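## Task

Read the lot number on the shelf edge below each foam block. Every foam block whose lot number occurs two or more times anywhere in the storeroom must end up on the desk, with nothing overhanging the desk's edge. All other foam blocks must stay on their own shelves. The robot must not fall over or finish tilted.

## Robot and tools

ROBOT. TidyBot++: a wheeled base 0.54 m long, 0.50 m wide and 0.38 m tall on four powered casters, carrying one seven-joint Kinova arm with a two-finger Robotiq gripper. The shoulder sits 0.12 m ahead of the base centre and 0.68 m off the floor. Segments: upper arm 0.42 m, forearm 0.31 m, hand 0.31 m. The arm begins folded with the hand pointing down, poking up to 0.08 m past the base front. Cameras: base_camera (fixed on the base, facing forward) and wrist_camera (looks along the hand).

FRAMES. Base frame: metres, origin on the floor below the base centre, x forward, y left, z up. hand_pose is reported in it: the point halfway between the finger pads; its z axis runs out along the fingers and the fingers close along its y axis. The odometry frame is the base frame as it was when the scene began; base_odometry (x, y in m, heading in rad, left positive, -3.142 to 3.142) only counts wheel rotation, so slip appears as motion and drift of a few cm builds up. base_tilt is in degrees, forward and right positive.

move. One action per call. Keys:
- base: an object of relative offsets from where the base is now, along its current axes: translate_m (forward +, -2 to 2 m), strafe_m (left +, -2 to 2 m), rotate_rad (counter-clockwise +, -6.3 to 6.3 rad). Translate and strafe together give one straight drive.
- joints: absolute angles in rad by name: joint_1_rad (any angle; + is clockwise from above, the opposite of heading), joint_2_rad (shoulder, -2.249 to 2.249, 0 = upper arm vertical, + leans forward), joint_3_rad (any), joint_4_rad (elbow, -2.579 to 2.579, 0 = straight), joint_5_rad (any), joint_6_rad (wrist, -2.099 to 2.099), joint_7_rad (any; with hand down, + is counter-clockwise, 1.57 opens fingers left/right), and gripper_pos (0 open to 1 closed; pad gap about 85 x (1 - gripper_pos) mm). Unbounded joints go the short way, so send steps below half a turn.
- target: an absolute hand pose, one list of 7 numbers [x, y, z, qw, qx, qy, qz], position in m in the base frame, as hand_pose prints it. Alongside a target, joints may only carry gripper_pos.
- speeds: optional caps for this action: translate_m and strafe_m 0.05 to 0.5 m/s (give only one of the two when both move), rotate_rad 0.1 to 1.57 rad/s.
- cameras: list of base_camera, wrist_camera or all; [] for none. blocking: true (default) returns when everything is at rest; false returns in about 0.5 s while motion continues. A move with no action just reports state and images.

wait: seconds (0 to 10), plus cameras. stop: brakes all your running motions. zoom_image: camera and region [x0, y0, x1, y1] in pixels from the top-left, at most 504 x 504; use it to read lot numbers. read_manual gives licence text only. finished_scene: scene = the number of the scene being closed; irreversible, and the goal must hold without the robot afterwards.

RESULTS. base_status, joint_status and hand_status read moving, done, off_target (at rest short of the target, may still push), not_followed (withheld by a self-collision check; also 'joint command not followed' or 'pose unreachable' with a 'cause:'), contact_stop, time_out (a reach that cannot be made wanders up to 10 s), torque_fault, or limit_stop_at_motor_heat. An unrequested stop, a refused call or a torque fault cancels the rest of that reply's move/wait/finished_scene calls. 'move' sums up the action. hand_target is where the joints' targets would put the hand. motor_effort is percent of maximum torque with the peak in brackets. Motor temperatures are listed per joint; MOTOR HOT appears at 60 °C and the arm goes limp at 75 °C. on_its_own lists what the robot did unbidden. ARM HIT flags the arm striking the base or itself.

PRACTICAL NOTES. After a target reports done the hand is usually within 3 cm; correct by adding (wanted minus hand_pose) to the previous target's x, y, z. To hold still while loaded, resend hand_target, never hand_pose. Loads make the arm sag; don't command a joint to its current reading while holding something. Poses low, forward and near the base are unreliable and can drive the arm into the base, which is unchecked. With the hand pointing down, it can rise to about 0.94 m only close in. Closed fingertips reach about 20 mm beyond the hand point. A grip at gripper_pos 1 squeezes hard and keeps squeezing; 'off_target' on the gripper means something is held.

AVOID. Dropping or releasing moving objects, slams, hard pushes, heavy strain on the gripper (including gripping hard while the object still rests on a shelf). Don't drive or turn while the arm is snagged above about 0.6 m, and don't swing a stretched arm sideways or reach far from the folded pose over nearby furniture: the robot can tip. A blocked base keeps shoving until time_out. Torque limits are 104.5 N m for joints 1 to 4 and 51.3 N m for 5 to 7; exceeding them freezes the arm for 10 s. Loose objects may be nudged by outside pushes now and then.

Each tool is called after "Request:" as a command line: name --argument value for each argument, lists and objects as JSON in quotes; but a table of rows of numbers goes row by row, as --pt "numbers of a row", without its own name.

## Session

Request:
move --joints '{"joint_6_rad":0.4}'

Scene clock: 1.93 s.
Motor temperatures (°C): [38 35 31 37 40 37 42]
move: done
base_odometry: x=+0.000 y=+0.000 heading=+0.000
base_tilt: forward=-0.3 right=+0.6
base_status: not commanded
joint_positions: joint_1_rad=-0.038 joint_2_rad=-0.374 joint_3_rad=+3.113 joint_4_rad=-2.522 joint_5_rad=-0.004 joint_6_rad=+0.345 joint_7_rad=+1.592 gripper_pos=+0.000
joint_status: all done
motor_effort: joint_1_rad=-1(1) joint_2_rad=-6(6) joint_3_rad=+1(1) joint_4_rad=+19(20) joint_5_rad=+1(1) joint_6_rad=+8(9) joint_7_rad=+0(1)
hand_pose: x=+0.5303 y=+0.0293 z=+0.8301 quat_wxyz=(-0.010, +0.784, +0.035, +0.620) (m; base frame)
hand_target: x=+0.5332 y=+0.0295 z=+0.8453 quat_wxyz=(-0.011, +0.767, +0.034, +0.641) (m; base frame)
hand_status: not commanded
pictures: base_camera, wrist_camera
Images, in order (width x height): base_camera 644x364, wrist_camera 644x476.

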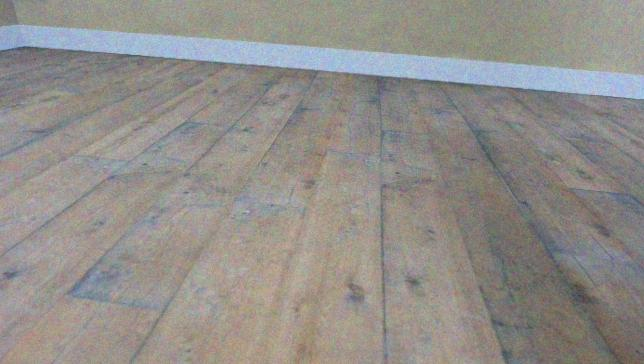

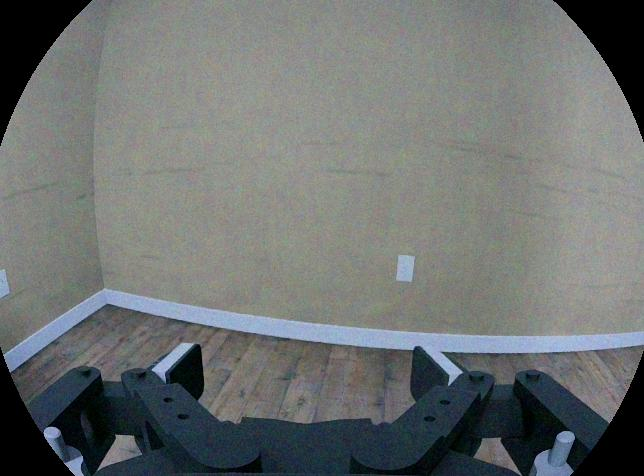

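Request:
move --joints '{"joint_1_rad":-1.4}'

Request:
move --joints '{"joint_1_rad":-2.8}'

Request:
move --joints '{"joint_1_rad":-4.2}'

Request:
move --joints '{"joint_1_rad":-5.1}'

Scene clock: 4.77 s.
Motor temperatures (°C): [38 35 31 37 40 37 42]
move: done
base_odometry: x=+0.000 y=+0.000 heading=+0.000
base_tilt: forward=-0.4 right=+0.6
base_status: not commanded
joint_positions: joint_1_rad=-1.381 joint_2_rad=-0.374 joint_3_rad=+3.113 joint_4_rad=-2.522 joint_5_rad=-0.004 joint_6_rad=+0.345 joint_7_rad=+1.592 gripper_pos=+0.000
joint_status: all done
motor_effort: joint_1_rad=-1(2) joint_2_rad=-6(6) joint_3_rad=+1(1) joint_4_rad=+19(20) joint_5_rad=+1(1) joint_6_rad=+9(9) joint_7_rad=+0(1)
hand_pose: x=+0.1833 y=+0.4073 z=+0.8301 quat_wxyz=(-0.394, +0.592, +0.515, +0.479) (m; base frame)
hand_target: x=+0.1761 y=+0.4113 z=+0.8453 quat_wxyz=(-0.412, +0.574, +0.510, +0.491) (m; base frame)
hand_status: not commanded
pictures: base_camera, wrist_camera
Images, in order (width x height): base_camera 644x364, wrist_camera 644x476.

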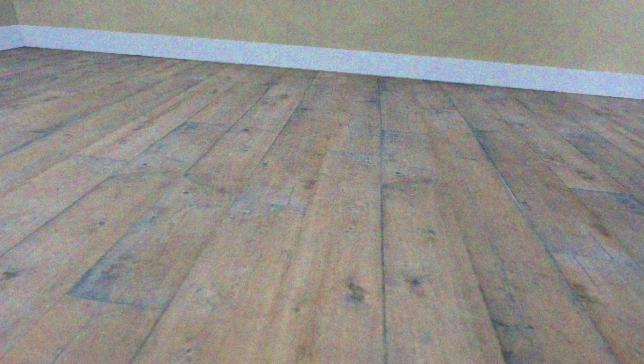

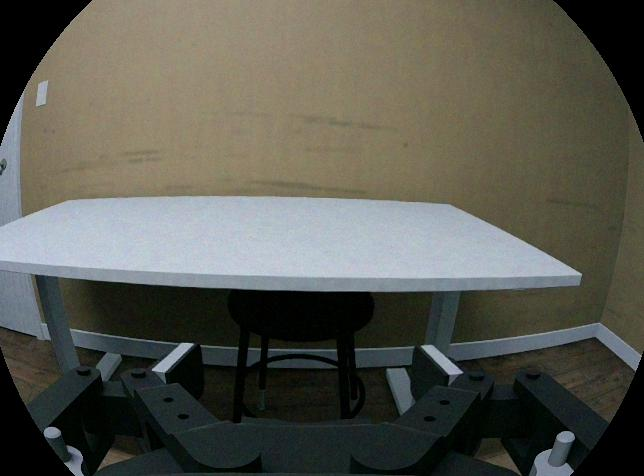

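Scene clock: 7.43 s.
Motor temperatures (°C): [38 35 31 37 40 38 42]
move: done
base_odometry: x=+0.000 y=+0.000 heading=+0.000
base_tilt: forward=-0.3 right=+0.6
base_status: not commanded
joint_positions: joint_1_rad=-2.781 joint_2_rad=-0.374 joint_3_rad=+3.113 joint_4_rad=-2.522 joint_5_rad=-0.004 joint_6_rad=+0.345 joint_7_rad=+1.592 gripper_pos=+0.000
joint_status: all done
motor_effort: joint_1_rad=+0(2) joint_2_rad=-6(6) joint_3_rad=+1(1) joint_4_rad=+20(21) joint_5_rad=+0(1) joint_6_rad=+8(9) joint_7_rad=+0(1)
hand_pose: x=-0.2715 y=+0.1326 z=+0.8302 quat_wxyz=(-0.610, +0.121, +0.775, +0.113) (m; base frame)
hand_target: x=-0.2766 y=+0.1261 z=+0.8453 quat_wxyz=(-0.631, +0.111, +0.760, +0.110) (m; base frame)
hand_status: not commanded
pictures: base_camera, wrist_camera
Images, in order (width x height): base_camera 644x364, wrist_camera 644x476.

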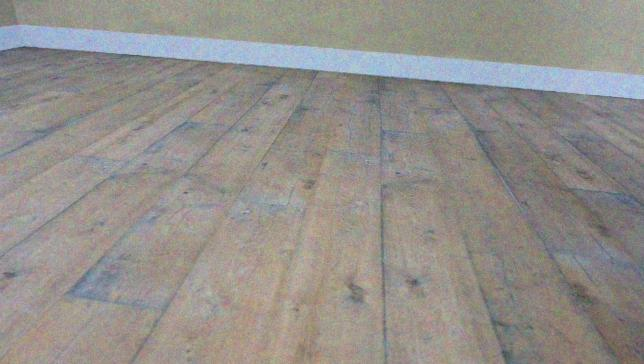

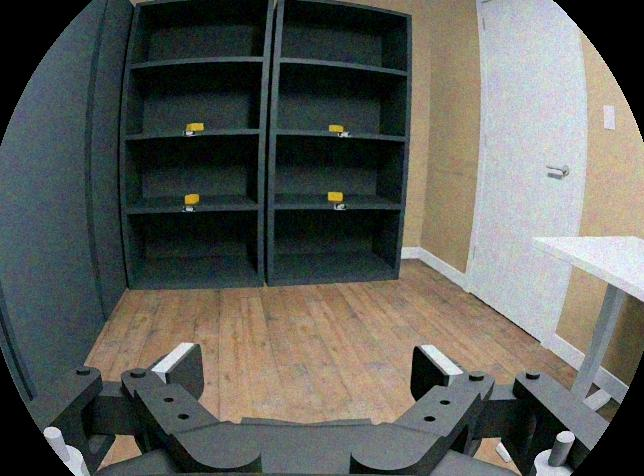

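Scene clock: 10.10 s.
Motor temperatures (°C): [38 35 31 37 40 38 42]
move: done
base_odometry: x=+0.000 y=+0.000 heading=+0.000
base_tilt: forward=-0.3 right=+0.6
base_status: not commanded
joint_positions: joint_1_rad=-4.181 joint_2_rad=-0.374 joint_3_rad=+3.113 joint_4_rad=-2.522 joint_5_rad=-0.004 joint_6_rad=+0.345 joint_7_rad=+1.592 gripper_pos=+0.000
joint_status: all done
motor_effort: joint_1_rad=+0(2) joint_2_rad=-6(7) joint_3_rad=+0(1) joint_4_rad=+20(20) joint_5_rad=+1(1) joint_6_rad=+8(9) joint_7_rad=+0(1)
hand_pose: x=-0.0780 y=-0.3623 z=+0.8302 quat_wxyz=(-0.539, -0.407, +0.670, -0.307) (m; base frame)
hand_target: x=-0.0726 y=-0.3684 z=+0.8453 quat_wxyz=(-0.554, -0.404, +0.653, -0.322) (m; base frame)
hand_status: not commanded
pictures: base_camera, wrist_camera
Images, in order (width x height): base_camera 644x364, wrist_camera 644x476.

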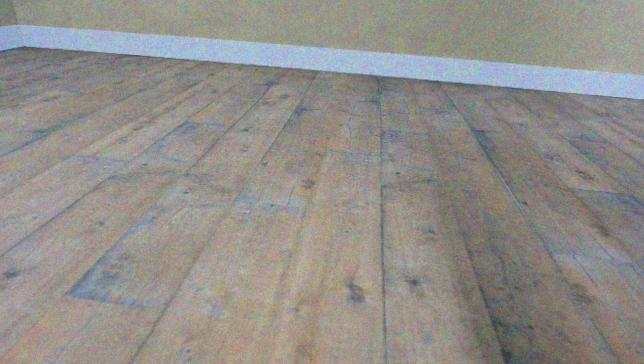

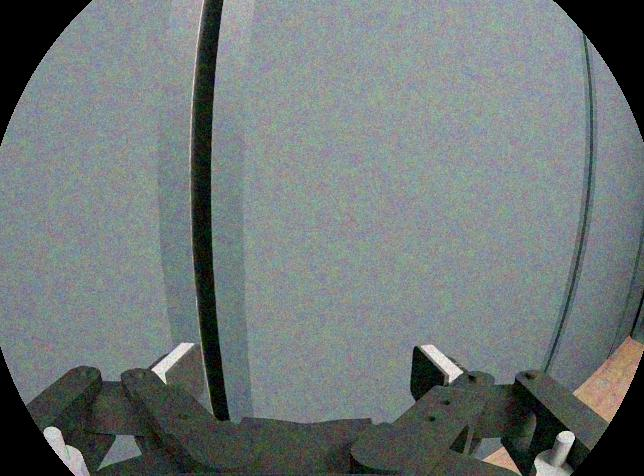

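Scene clock: 12.27 s.
Motor temperatures (°C): [38 35 31 37 40 38 42]
move: done
base_odometry: x=+0.000 y=+0.000 heading=+0.000
base_tilt: forward=-0.3 right=+0.6
base_status: not commanded
joint_positions: joint_1_rad=-5.081 joint_2_rad=-0.374 joint_3_rad=+3.113 joint_4_rad=-2.522 joint_5_rad=-0.004 joint_6_rad=+0.345 joint_7_rad=+1.592 gripper_pos=+0.000
joint_status: all done
motor_effort: joint_1_rad=-1(2) joint_2_rad=-6(7) joint_3_rad=+1(1) joint_4_rad=+19(20) joint_5_rad=+1(1) joint_6_rad=+9(9) joint_7_rad=+0(1)
hand_pose: x=+0.2803 y=-0.3796 z=+0.8302 quat_wxyz=(-0.352, -0.658, +0.427, -0.511) (m; base frame)
hand_target: x=+0.2885 y=-0.3791 z=+0.8453 quat_wxyz=(-0.359, -0.648, +0.412, -0.531) (m; base frame)
hand_status: not commanded
pictures: base_camera, wrist_camera
Images, in order (width x height): base_camera 644x364, wrist_camera 644x476.

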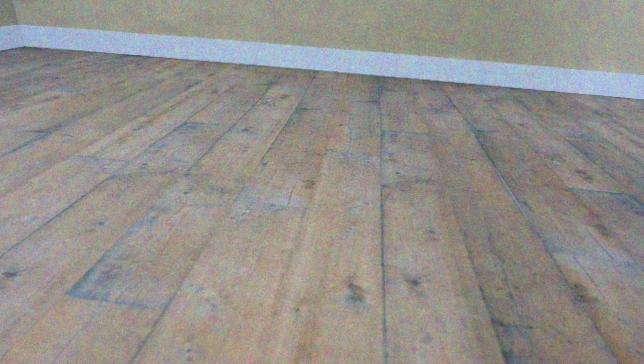

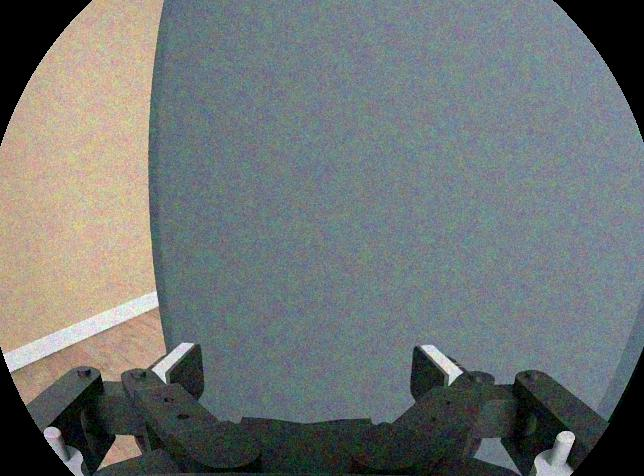

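Request:
move --joints '{"joint_1_rad":-6.283}' --base '{"rotate_rad":2.95}'

Request:
zoom_image --camera "wrist_camera" --region '[120, 80, 420, 280]'

Scene clock: 15.70 s.
Motor temperatures (°C): [38 35 31 37 40 38 42]
move: done
base_odometry: x=+0.000 y=+0.000 heading=+2.949
base_tilt: forward=-0.3 right=+0.6
base_status: done
joint_positions: joint_1_rad=-6.269 joint_2_rad=-0.374 joint_3_rad=+3.113 joint_4_rad=-2.522 joint_5_rad=-0.004 joint_6_rad=+0.347 joint_7_rad=+1.592 gripper_pos=+0.000
joint_status: all done
motor_effort: joint_1_rad=-1(2) joint_2_rad=-5(7) joint_3_rad=+1(2) joint_4_rad=+20(20) joint_5_rad=+1(1) joint_6_rad=+8(9) joint_7_rad=+0(1)
hand_pose: x=+0.5315 y=+0.0077 z=+0.8308 quat_wxyz=(-0.006, -0.783, -0.014, -0.621) (m; base frame)
hand_target: x=+0.5340 y=+0.0136 z=+0.8453 quat_wxyz=(-0.002, -0.768, -0.020, -0.641) (m; base frame)
hand_status: not commanded
pictures: base_camera, wrist_camera
Images, in order (width x height): base_camera 644x364, wrist_camera 644x476.

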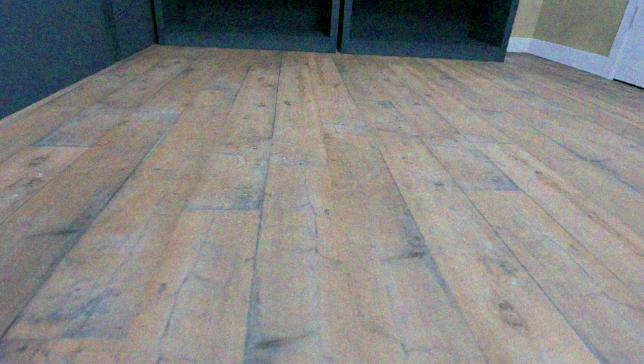

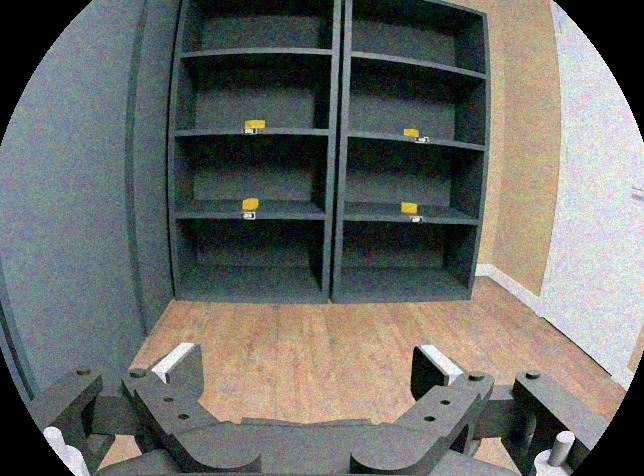

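Scaled by 1.680.

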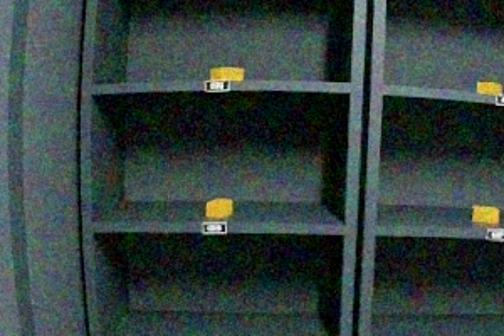

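Request:
move --base '{"translate_m":0.7,"rotate_rad":0.09}'

Request:
zoom_image --camera "wrist_camera" --region '[160, 60, 360, 260]'

Request:
zoom_image --camera "wrist_camera" --region '[340, 60, 540, 260]'

Scene clock: 18.73 s.
Motor temperatures (°C): [38 35 31 37 40 38 42]
move: done
base_odometry: x=-0.687 y=+0.134 heading=+3.040
base_tilt: forward=-0.3 right=+0.6
base_status: done
joint_positions: joint_1_rad=-6.272 joint_2_rad=-0.375 joint_3_rad=+3.113 joint_4_rad=-2.522 joint_5_rad=-0.004 joint_6_rad=+0.349 joint_7_rad=+1.592 gripper_pos=+0.000
joint_status: not commanded
motor_effort: joint_1_rad=-1(2) joint_2_rad=-6(7) joint_3_rad=+1(2) joint_4_rad=+19(21) joint_5_rad=+0(1) joint_6_rad=+8(10) joint_7_rad=+0(1)
hand_pose: x=+0.5314 y=+0.0090 z=+0.8314 quat_wxyz=(-0.005, -0.783, -0.016, -0.622) (m; base frame)
hand_target: x=+0.5340 y=+0.0136 z=+0.8453 quat_wxyz=(-0.002, -0.768, -0.020, -0.641) (m; base frame)
hand_status: not commanded
pictures: base_camera, wrist_camera
Images, in order (width x height): base_camera 644x364, wrist_camera 644x476.

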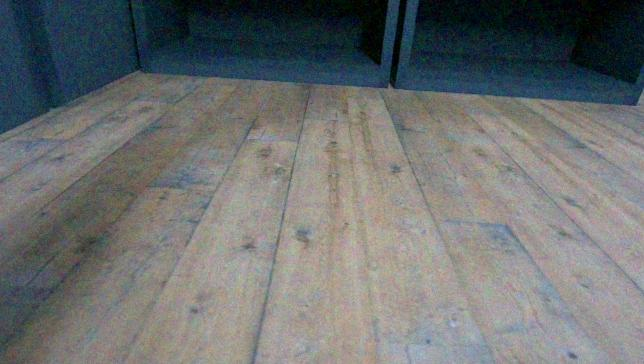

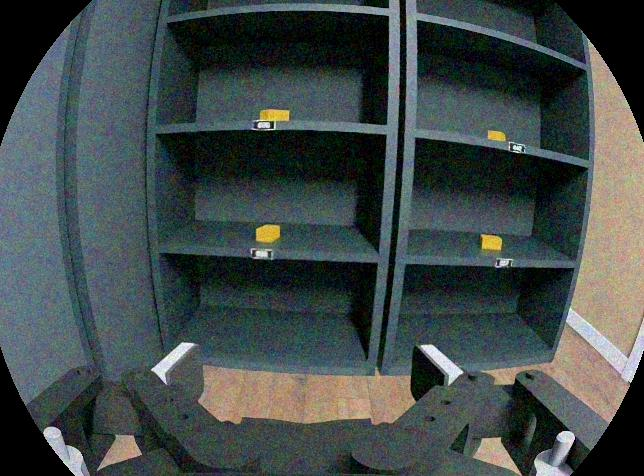

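Scaled by 2.520.

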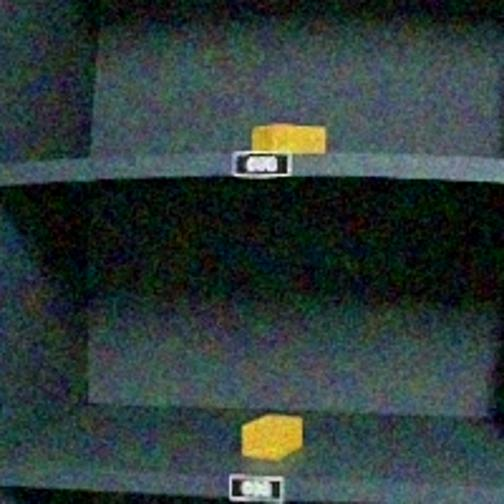

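Scaled by 2.520.

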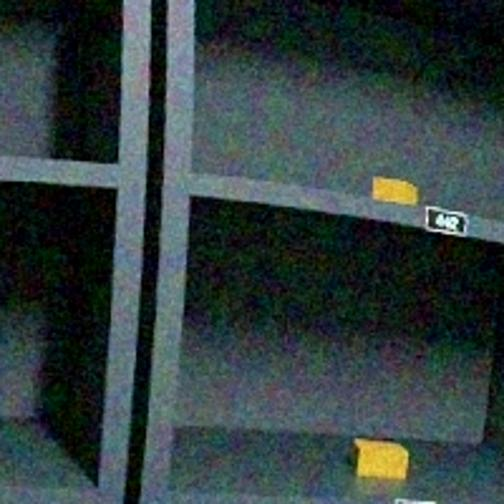

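Request:
zoom_image --camera "wrist_camera" --region '[244, 104, 294, 134]'

Request:
zoom_image --camera "wrist_camera" --region '[240, 236, 290, 266]'

Request:
zoom_image --camera "wrist_camera" --region '[490, 130, 540, 160]'

Request:
zoom_image --camera "wrist_camera" --region '[480, 246, 530, 276]'

Scaled by 10.080.

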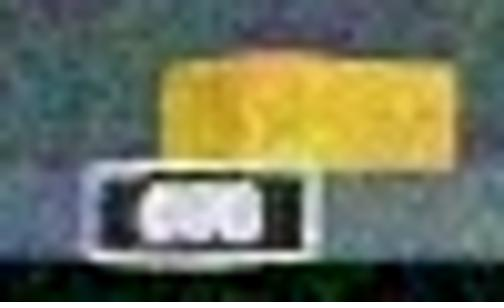

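Scaled by 10.080.

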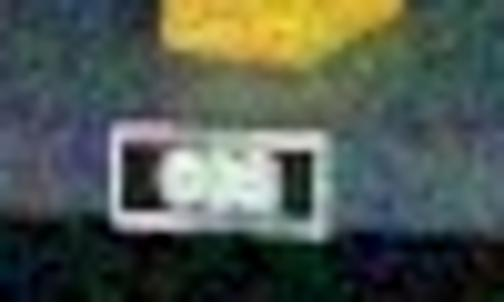

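Scaled by 10.080.

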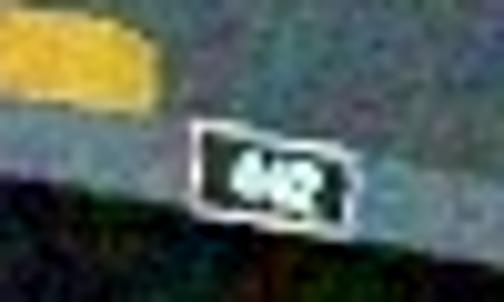

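Scaled by 10.080.

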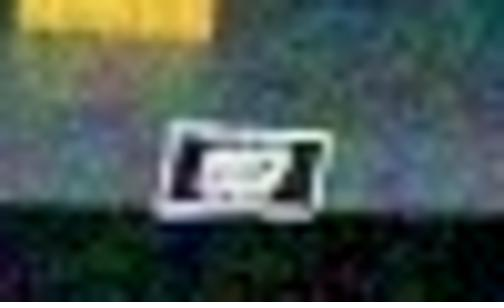

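Request:
move --base '{"translate_m":0.65,"strafe_m":0.0}'

Scene clock: 22.00 s.
Motor temperatures (°C): [38 35 31 37 40 38 42]
move: done
base_odometry: x=-1.334 y=+0.200 heading=+3.040
base_tilt: forward=-0.3 right=+0.6
base_status: done
joint_positions: joint_1_rad=-6.272 joint_2_rad=-0.375 joint_3_rad=+3.113 joint_4_rad=-2.522 joint_5_rad=-0.004 joint_6_rad=+0.349 joint_7_rad=+1.592 gripper_pos=+0.000
joint_status: not commanded
motor_effort: joint_1_rad=+0(1) joint_2_rad=-6(8) joint_3_rad=+1(2) joint_4_rad=+20(21) joint_5_rad=+1(1) joint_6_rad=+8(9) joint_7_rad=+0(1)
hand_pose: x=+0.5314 y=+0.0090 z=+0.8317 quat_wxyz=(-0.005, -0.783, -0.016, -0.622) (m; base frame)
hand_target: x=+0.5340 y=+0.0136 z=+0.8453 quat_wxyz=(-0.002, -0.768, -0.020, -0.641) (m; base frame)
hand_status: not commanded
pictures: base_camera, wrist_camera
Images, in order (width x height): base_camera 644x364, wrist_camera 644x476.

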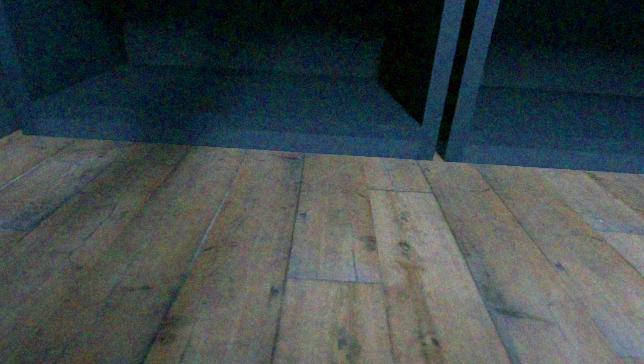

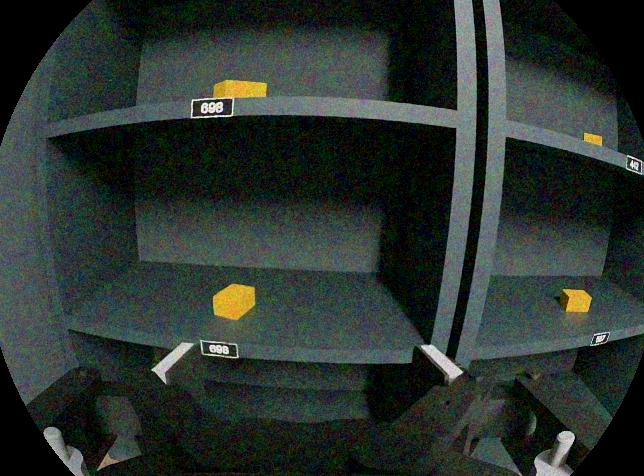

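Request:
zoom_image --camera "wrist_camera" --region '[184, 90, 244, 126]'

Request:
zoom_image --camera "wrist_camera" --region '[190, 330, 250, 366]'

Request:
zoom_image --camera "wrist_camera" --region '[580, 320, 620, 350]'

Request:
zoom_image --camera "wrist_camera" --region '[604, 145, 644, 175]'

Scaled by 8.400.

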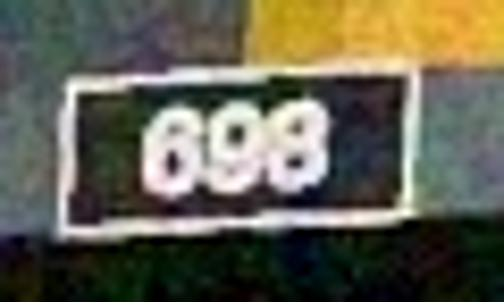

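Scaled by 8.400.

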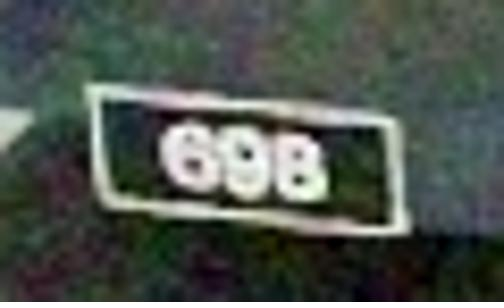

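Scaled by 12.600.

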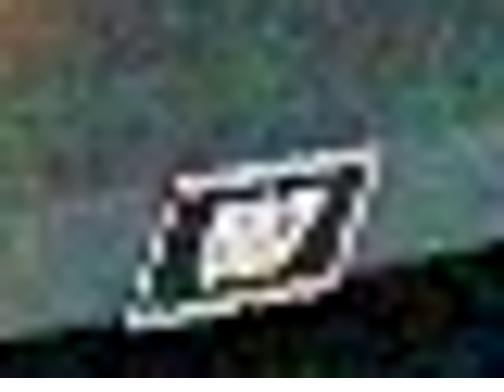

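Scaled by 12.600.

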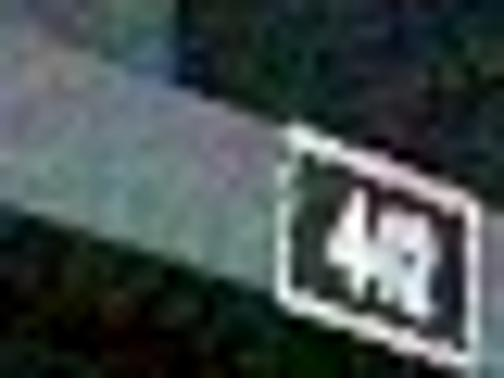

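Request:
move --base '{"strafe_m":-0.7}'

Request:
zoom_image --camera "wrist_camera" --region '[300, 70, 500, 220]'

Request:
zoom_image --camera "wrist_camera" --region '[260, 280, 460, 400]'

Scene clock: 25.13 s.
Motor temperatures (°C): [38 35 31 37 40 38 42]
move: done
base_odometry: x=-1.263 y=+0.896 heading=+3.041
base_tilt: forward=-0.4 right=+0.6
base_status: done
joint_positions: joint_1_rad=-6.272 joint_2_rad=-0.375 joint_3_rad=+3.113 joint_4_rad=-2.522 joint_5_rad=-0.004 joint_6_rad=+0.349 joint_7_rad=+1.592 gripper_pos=+0.000
joint_status: not commanded
motor_effort: joint_1_rad=-1(1) joint_2_rad=-5(7) joint_3_rad=+1(2) joint_4_rad=+20(21) joint_5_rad=+1(1) joint_6_rad=+8(9) joint_7_rad=+0(1)
hand_pose: x=+0.5314 y=+0.0091 z=+0.8318 quat_wxyz=(-0.005, -0.782, -0.016, -0.622) (m; base frame)
hand_target: x=+0.5340 y=+0.0136 z=+0.8453 quat_wxyz=(-0.002, -0.768, -0.020, -0.641) (m; base frame)
hand_status: not commanded
pictures: base_camera, wrist_camera
Images, in order (width x height): base_camera 644x364, wrist_camera 644x476.

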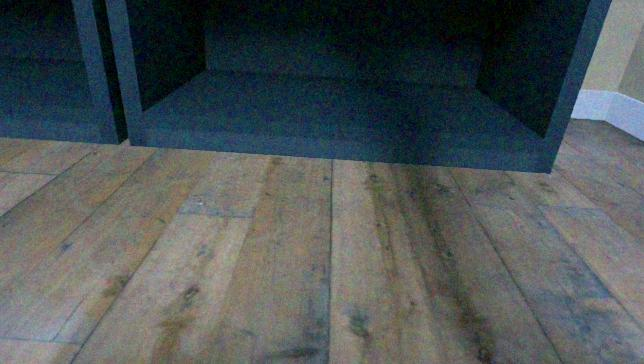

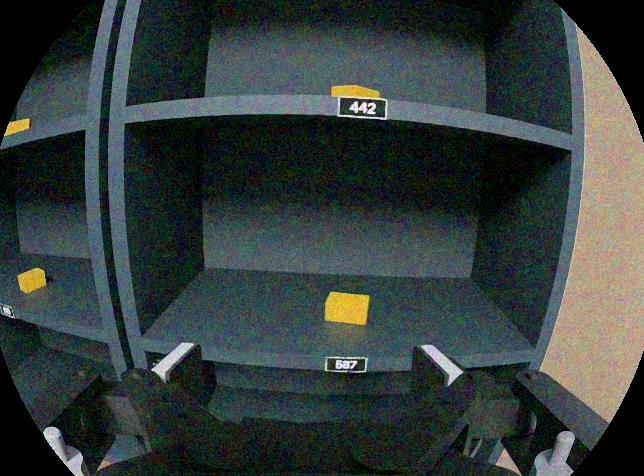

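Scaled by 2.520.

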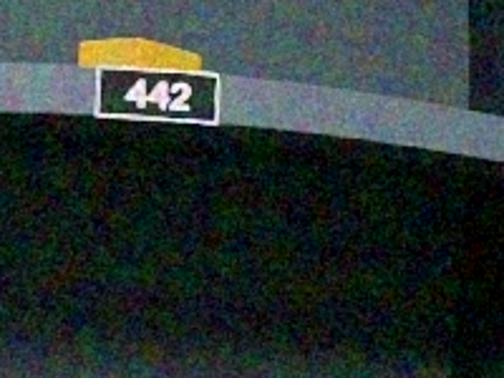

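Scaled by 2.520.

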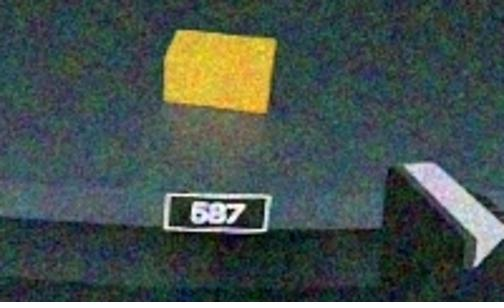

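Request:
move --base '{"translate_m":-2.0}' --cameras '[]'

Request:
move --base '{"rotate_rad":1.57}'

Scene clock: 34.40 s.
Motor temperatures (°C): [38 35 31 37 40 38 42]
move: time_out
base_odometry: x=-0.635 y=+0.833 heading=+3.063
base_tilt: forward=-0.4 right=+0.6
base_status: translate_m time_out (by the wheels' count: -0.631 of -2.000)
joint_positions: joint_1_rad=-6.280 joint_2_rad=-0.379 joint_3_rad=+3.112 joint_4_rad=-2.521 joint_5_rad=-0.004 joint_6_rad=+0.364 joint_7_rad=+1.592 gripper_pos=+0.000
joint_status: not commanded
motor_effort: joint_1_rad=+0(8) joint_2_rad=-5(31) joint_3_rad=+1(15) joint_4_rad=+20(30) joint_5_rad=+1(3) joint_6_rad=+8(13) joint_7_rad=+0(1)
hand_pose: x=+0.5318 y=+0.0124 z=+0.8382 quat_wxyz=(-0.003, -0.776, -0.019, -0.630) (m; base frame)
hand_target: x=+0.5340 y=+0.0136 z=+0.8453 quat_wxyz=(-0.002, -0.768, -0.020, -0.641) (m; base frame)
hand_status: not commanded
pictures: none
No camera images: "cameras" was empty.

not run: a stop that you did not command came earlier in this reply.

Request:
move --base '{"translate_m":0.3}' --cameras '[]'

Request:
move --base '{"strafe_m":0.67}' --cameras '[]'

Request:
move --base '{"translate_m":-2.0}'

Scene clock: 36.67 s.
Motor temperatures (°C): [38 35 31 37 40 38 42]
move: done
base_odometry: x=-0.935 y=+0.857 heading=+3.062
base_tilt: forward=-0.3 right=+0.6
base_status: done
joint_positions: joint_1_rad=-6.280 joint_2_rad=-0.376 joint_3_rad=+3.112 joint_4_rad=-2.521 joint_5_rad=-0.004 joint_6_rad=+0.364 joint_7_rad=+1.592 gripper_pos=+0.000
joint_status: not commanded
motor_effort: joint_1_rad=+0(1) joint_2_rad=-6(8) joint_3_rad=+1(1) joint_4_rad=+20(21) joint_5_rad=+0(1) joint_6_rad=+9(9) joint_7_rad=+0(1)
hand_pose: x=+0.5323 y=+0.0124 z=+0.8370 quat_wxyz=(-0.003, -0.777, -0.019, -0.629) (m; base frame)
hand_target: x=+0.5340 y=+0.0136 z=+0.8453 quat_wxyz=(-0.002, -0.768, -0.020, -0.641) (m; base frame)
hand_status: not commanded
pictures: none
No camera images: "cameras" was empty.

Scene clock: 39.40 s.
Motor temperatures (°C): [38 35 31 37 40 38 42]
move: done
base_odometry: x=-0.988 y=+0.189 heading=+3.062
base_tilt: forward=-0.3 right=+0.6
base_status: done
joint_positions: joint_1_rad=-6.280 joint_2_rad=-0.376 joint_3_rad=+3.112 joint_4_rad=-2.521 joint_5_rad=-0.004 joint_6_rad=+0.364 joint_7_rad=+1.592 gripper_pos=+0.000
joint_status: not commanded
motor_effort: joint_1_rad=-1(1) joint_2_rad=-5(6) joint_3_rad=+1(2) joint_4_rad=+19(20) joint_5_rad=+1(1) joint_6_rad=+9(9) joint_7_rad=+0(1)
hand_pose: x=+0.5323 y=+0.0124 z=+0.8370 quat_wxyz=(-0.003, -0.777, -0.019, -0.629) (m; base frame)
hand_target: x=+0.5340 y=+0.0136 z=+0.8453 quat_wxyz=(-0.002, -0.768, -0.020, -0.641) (m; base frame)
hand_status: not commanded
pictures: none
No camera images: "cameras" was empty.

Scene clock: 44.77 s.
Motor temperatures (°C): [38 35 31 37 40 38 42]
move: done
base_odometry: x=+1.006 y=+0.029 heading=+3.061
base_tilt: forward=-0.4 right=+0.6
base_status: done
joint_positions: joint_1_rad=-6.280 joint_2_rad=-0.376 joint_3_rad=+3.112 joint_4_rad=-2.521 joint_5_rad=-0.004 joint_6_rad=+0.364 joint_7_rad=+1.592 gripper_pos=+0.000
joint_status: not commanded
motor_effort: joint_1_rad=-1(1) joint_2_rad=-6(8) joint_3_rad=+1(1) joint_4_rad=+19(21) joint_5_rad=+1(1) joint_6_rad=+9(9) joint_7_rad=+0(1)
hand_pose: x=+0.5323 y=+0.0124 z=+0.8368 quat_wxyz=(-0.003, -0.778, -0.019, -0.629) (m; base frame)
hand_target: x=+0.5340 y=+0.0136 z=+0.8453 quat_wxyz=(-0.002, -0.768, -0.020, -0.641) (m; base frame)
hand_status: not commanded
pictures: base_camera, wrist_camera
Images, in order (width x height): base_camera 644x364, wrist_camera 644x476.

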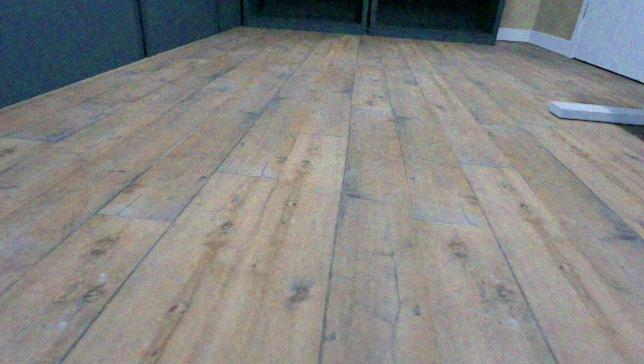

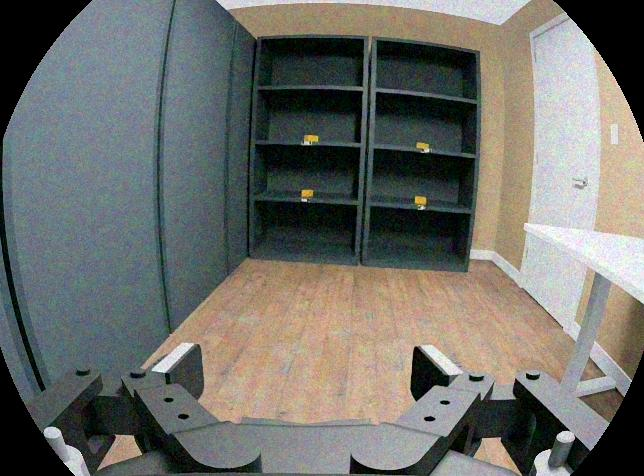

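Request:
move --joints '{"joint_1_rad":-8.0}'

Scene clock: 47.83 s.
Motor temperatures (°C): [38 35 31 37 40 38 42]
move: done
base_odometry: x=+1.006 y=+0.029 heading=+3.061
base_tilt: forward=-0.4 right=+0.6
base_status: not commanded
joint_positions: joint_1_rad=-7.981 joint_2_rad=-0.376 joint_3_rad=+3.112 joint_4_rad=-2.521 joint_5_rad=-0.004 joint_6_rad=+0.364 joint_7_rad=+1.592 gripper_pos=+0.000
joint_status: all done
motor_effort: joint_1_rad=+0(3) joint_2_rad=-6(7) joint_3_rad=+1(1) joint_4_rad=+20(20) joint_5_rad=+1(1) joint_6_rad=+9(10) joint_7_rad=+0(1)
hand_pose: x=+0.0528 y=+0.4082 z=+0.8368 quat_wxyz=(+0.471, -0.499, -0.597, -0.416) (m; base frame)
hand_target: x=+0.0451 y=+0.4086 z=+0.8453 quat_wxyz=(+0.484, -0.487, -0.594, -0.420) (m; base frame)
hand_status: not commanded
pictures: base_camera, wrist_camera
Images, in order (width x height): base_camera 644x364, wrist_camera 644x476.

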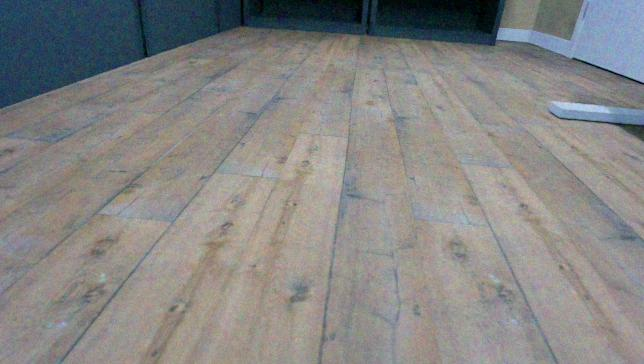

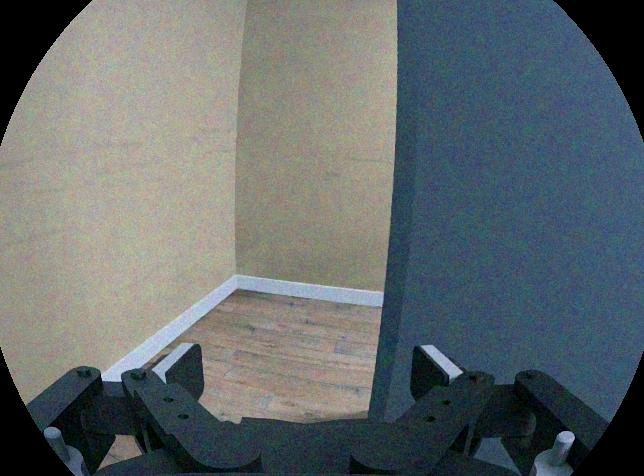

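Request:
move --base '{"translate_m":-0.33}' --cameras '[]'

Request:
move --base '{"rotate_rad":1.55}' --joints '{"joint_1_rad":-6.283}'

Scene clock: 50.30 s.
Motor temperatures (°C): [38 35 31 37 40 38 42]
move: done
base_odometry: x=+1.335 y=+0.002 heading=+3.061
base_tilt: forward=-0.4 right=+0.6
base_status: done
joint_positions: joint_1_rad=-7.983 joint_2_rad=-0.376 joint_3_rad=+3.112 joint_4_rad=-2.521 joint_5_rad=-0.004 joint_6_rad=+0.364 joint_7_rad=+1.592 gripper_pos=+0.000
joint_status: not commanded
motor_effort: joint_1_rad=-1(1) joint_2_rad=-6(7) joint_3_rad=+1(2) joint_4_rad=+19(20) joint_5_rad=+1(1) joint_6_rad=+8(9) joint_7_rad=+0(1)
hand_pose: x=+0.0519 y=+0.4080 z=+0.8368 quat_wxyz=(+0.471, -0.498, -0.597, -0.416) (m; base frame)
hand_target: x=+0.0451 y=+0.4086 z=+0.8453 quat_wxyz=(+0.484, -0.487, -0.594, -0.420) (m; base frame)
hand_status: not commanded
pictures: none
No camera images: "cameras" was empty.

Scene clock: 53.20 s.
Motor temperatures (°C): [38 35 31 37 40 38 42]
move: done
base_odometry: x=+1.335 y=+0.002 heading=-1.673
base_tilt: forward=-0.4 right=+0.6
base_status: done
joint_positions: joint_1_rad=-6.302 joint_2_rad=-0.376 joint_3_rad=+3.112 joint_4_rad=-2.521 joint_5_rad=-0.004 joint_6_rad=+0.364 joint_7_rad=+1.592 gripper_pos=+0.000
joint_status: all done
motor_effort: joint_1_rad=+0(2) joint_2_rad=-6(7) joint_3_rad=+1(2) joint_4_rad=+19(21) joint_5_rad=+1(1) joint_6_rad=+8(10) joint_7_rad=+0(1)
hand_pose: x=+0.5320 y=+0.0215 z=+0.8368 quat_wxyz=(+0.004, -0.777, -0.027, -0.629) (m; base frame)
hand_target: x=+0.5340 y=+0.0136 z=+0.8453 quat_wxyz=(-0.002, -0.768, -0.020, -0.641) (m; base frame)
hand_status: not commanded
pictures: base_camera, wrist_camera
Images, in order (width x height): base_camera 644x364, wrist_camera 644x476.

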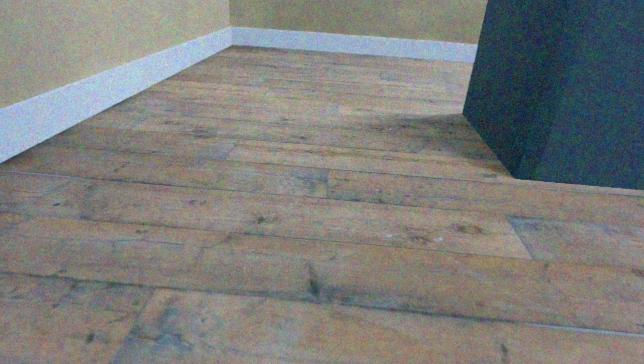

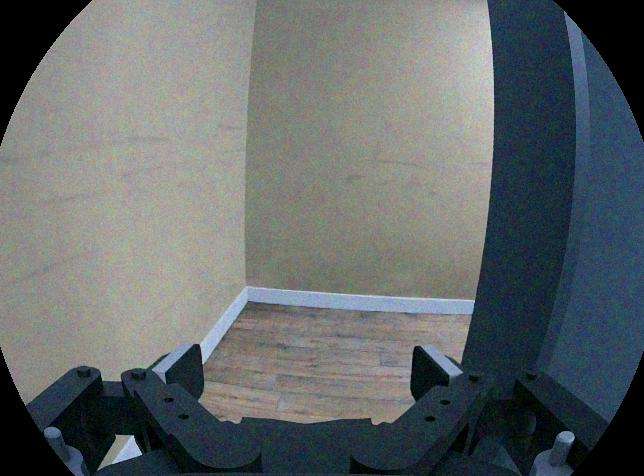

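Request:
move --base '{"translate_m":1.15,"strafe_m":0.1}'

Request:
move --joints '{"joint_1_rad":-4.9}'

Scene clock: 57.10 s.
Motor temperatures (°C): [38 35 31 37 40 38 42]
move: done
base_odometry: x=+1.317 y=-1.152 heading=-1.672
base_tilt: forward=-0.3 right=+0.6
base_status: done
joint_positions: joint_1_rad=-6.301 joint_2_rad=-0.376 joint_3_rad=+3.112 joint_4_rad=-2.521 joint_5_rad=-0.004 joint_6_rad=+0.364 joint_7_rad=+1.592 gripper_pos=+0.000
joint_status: not commanded
motor_effort: joint_1_rad=-1(1) joint_2_rad=-6(8) joint_3_rad=+1(1) joint_4_rad=+20(21) joint_5_rad=+1(1) joint_6_rad=+8(9) joint_7_rad=+0(1)
hand_pose: x=+0.5319 y=+0.0213 z=+0.8370 quat_wxyz=(+0.004, -0.777, -0.027, -0.629) (m; base frame)
hand_target: x=+0.5340 y=+0.0136 z=+0.8453 quat_wxyz=(-0.002, -0.768, -0.020, -0.641) (m; base frame)
hand_status: not commanded
pictures: base_camera, wrist_camera
Images, in order (width x height): base_camera 644x364, wrist_camera 644x476.

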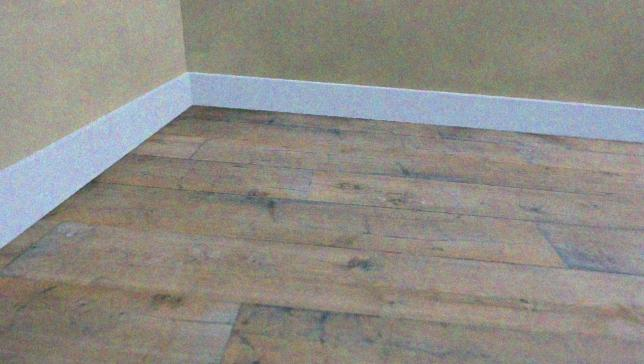

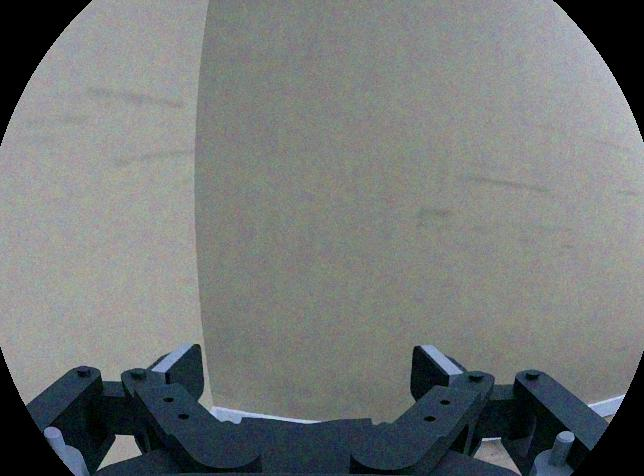

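Scene clock: 59.73 s.
Motor temperatures (°C): [38 35 31 37 40 38 42]
move: done
base_odometry: x=+1.317 y=-1.152 heading=-1.672
base_tilt: forward=-0.4 right=+0.6
base_status: not commanded
joint_positions: joint_1_rad=-4.919 joint_2_rad=-0.376 joint_3_rad=+3.112 joint_4_rad=-2.521 joint_5_rad=-0.004 joint_6_rad=+0.364 joint_7_rad=+1.592 gripper_pos=+0.000
joint_status: all done
motor_effort: joint_1_rad=+0(2) joint_2_rad=-5(6) joint_3_rad=+1(1) joint_4_rad=+19(21) joint_5_rad=+1(1) joint_6_rad=+9(10) joint_7_rad=+0(1)
hand_pose: x=+0.2172 y=-0.4016 z=+0.8370 quat_wxyz=(-0.398, -0.616, +0.475, -0.487) (m; base frame)
hand_target: x=+0.2099 y=-0.4052 z=+0.8453 quat_wxyz=(-0.410, -0.604, +0.474, -0.492) (m; base frame)
hand_status: not commanded
pictures: base_camera, wrist_camera
Images, in order (width x height): base_camera 644x364, wrist_camera 644x476.

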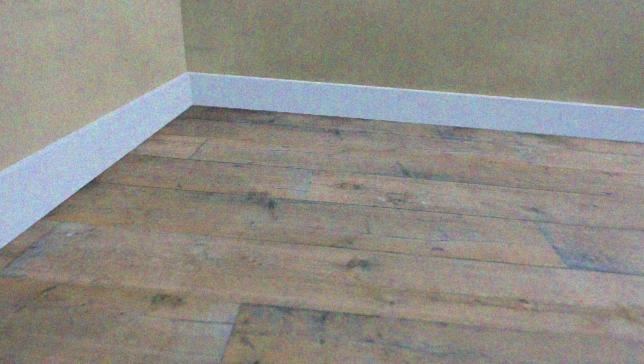

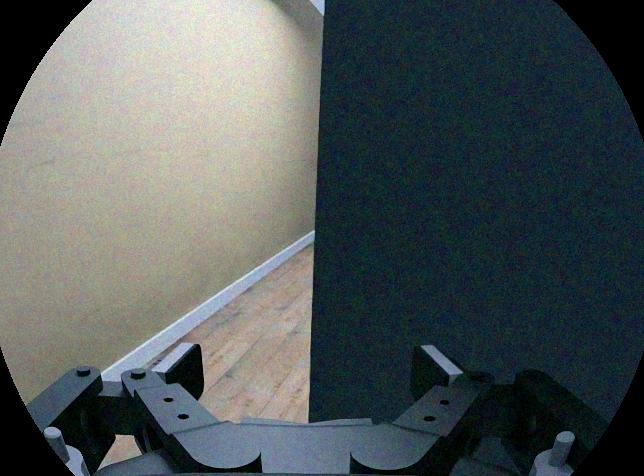

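Request:
move --base '{"translate_m":0.66}' --cameras '["wrist_camera"]'

Request:
move --base '{"rotate_rad":-1.57}' --joints '{"joint_1_rad":-6.283}'

Scene clock: 63.37 s.
Motor temperatures (°C): [38 35 31 37 40 38 42]
move: done
base_odometry: x=+1.251 y=-1.809 heading=-1.671
base_tilt: forward=-0.3 right=+0.6
base_status: done
joint_positions: joint_1_rad=-4.917 joint_2_rad=-0.376 joint_3_rad=+3.112 joint_4_rad=-2.521 joint_5_rad=-0.004 joint_6_rad=+0.364 joint_7_rad=+1.592 gripper_pos=+0.000
joint_status: not commanded
motor_effort: joint_1_rad=+0(1) joint_2_rad=-6(7) joint_3_rad=+1(2) joint_4_rad=+20(21) joint_5_rad=+1(1) joint_6_rad=+9(9) joint_7_rad=-1(1)
hand_pose: x=+0.2167 y=-0.4017 z=+0.8370 quat_wxyz=(-0.398, -0.616, +0.475, -0.487) (m; base frame)
hand_target: x=+0.2099 y=-0.4052 z=+0.8453 quat_wxyz=(-0.410, -0.604, +0.474, -0.492) (m; base frame)
hand_status: not commanded
pictures: wrist_camera
Images, in order (width x height): wrist_camera 644x476.

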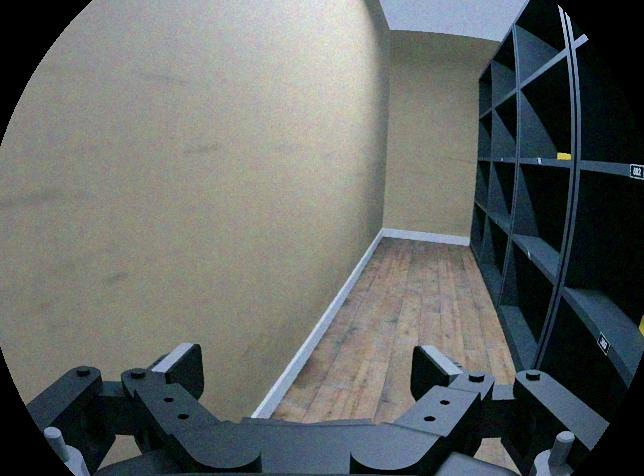

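Scene clock: 66.00 s.
Motor temperatures (°C): [38 35 31 37 40 38 42]
move: done
base_odometry: x=+1.251 y=-1.809 heading=+3.043
base_tilt: forward=-0.4 right=+0.6
base_status: done
joint_positions: joint_1_rad=-6.265 joint_2_rad=-0.376 joint_3_rad=+3.112 joint_4_rad=-2.521 joint_5_rad=-0.004 joint_6_rad=+0.364 joint_7_rad=+1.592 gripper_pos=+0.000
joint_status: all done
motor_effort: joint_1_rad=-1(2) joint_2_rad=-5(7) joint_3_rad=+1(2) joint_4_rad=+19(20) joint_5_rad=+1(1) joint_6_rad=+9(9) joint_7_rad=+0(1)
hand_pose: x=+0.5324 y=+0.0063 z=+0.8371 quat_wxyz=(-0.007, -0.777, -0.013, -0.629) (m; base frame)
hand_target: x=+0.5340 y=+0.0136 z=+0.8453 quat_wxyz=(-0.002, -0.768, -0.020, -0.641) (m; base frame)
hand_status: not commanded
pictures: base_camera, wrist_camera
Images, in order (width x height): base_camera 644x364, wrist_camera 644x476.

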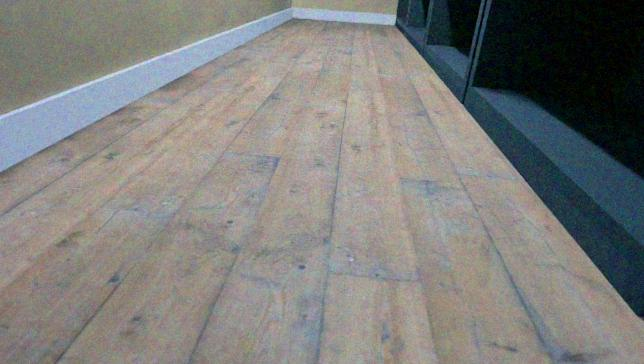

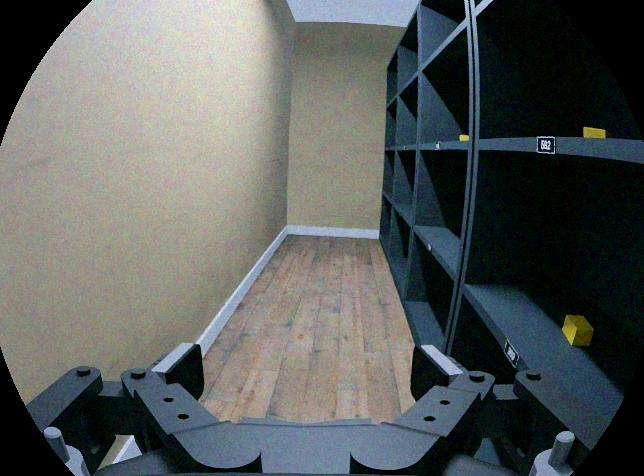

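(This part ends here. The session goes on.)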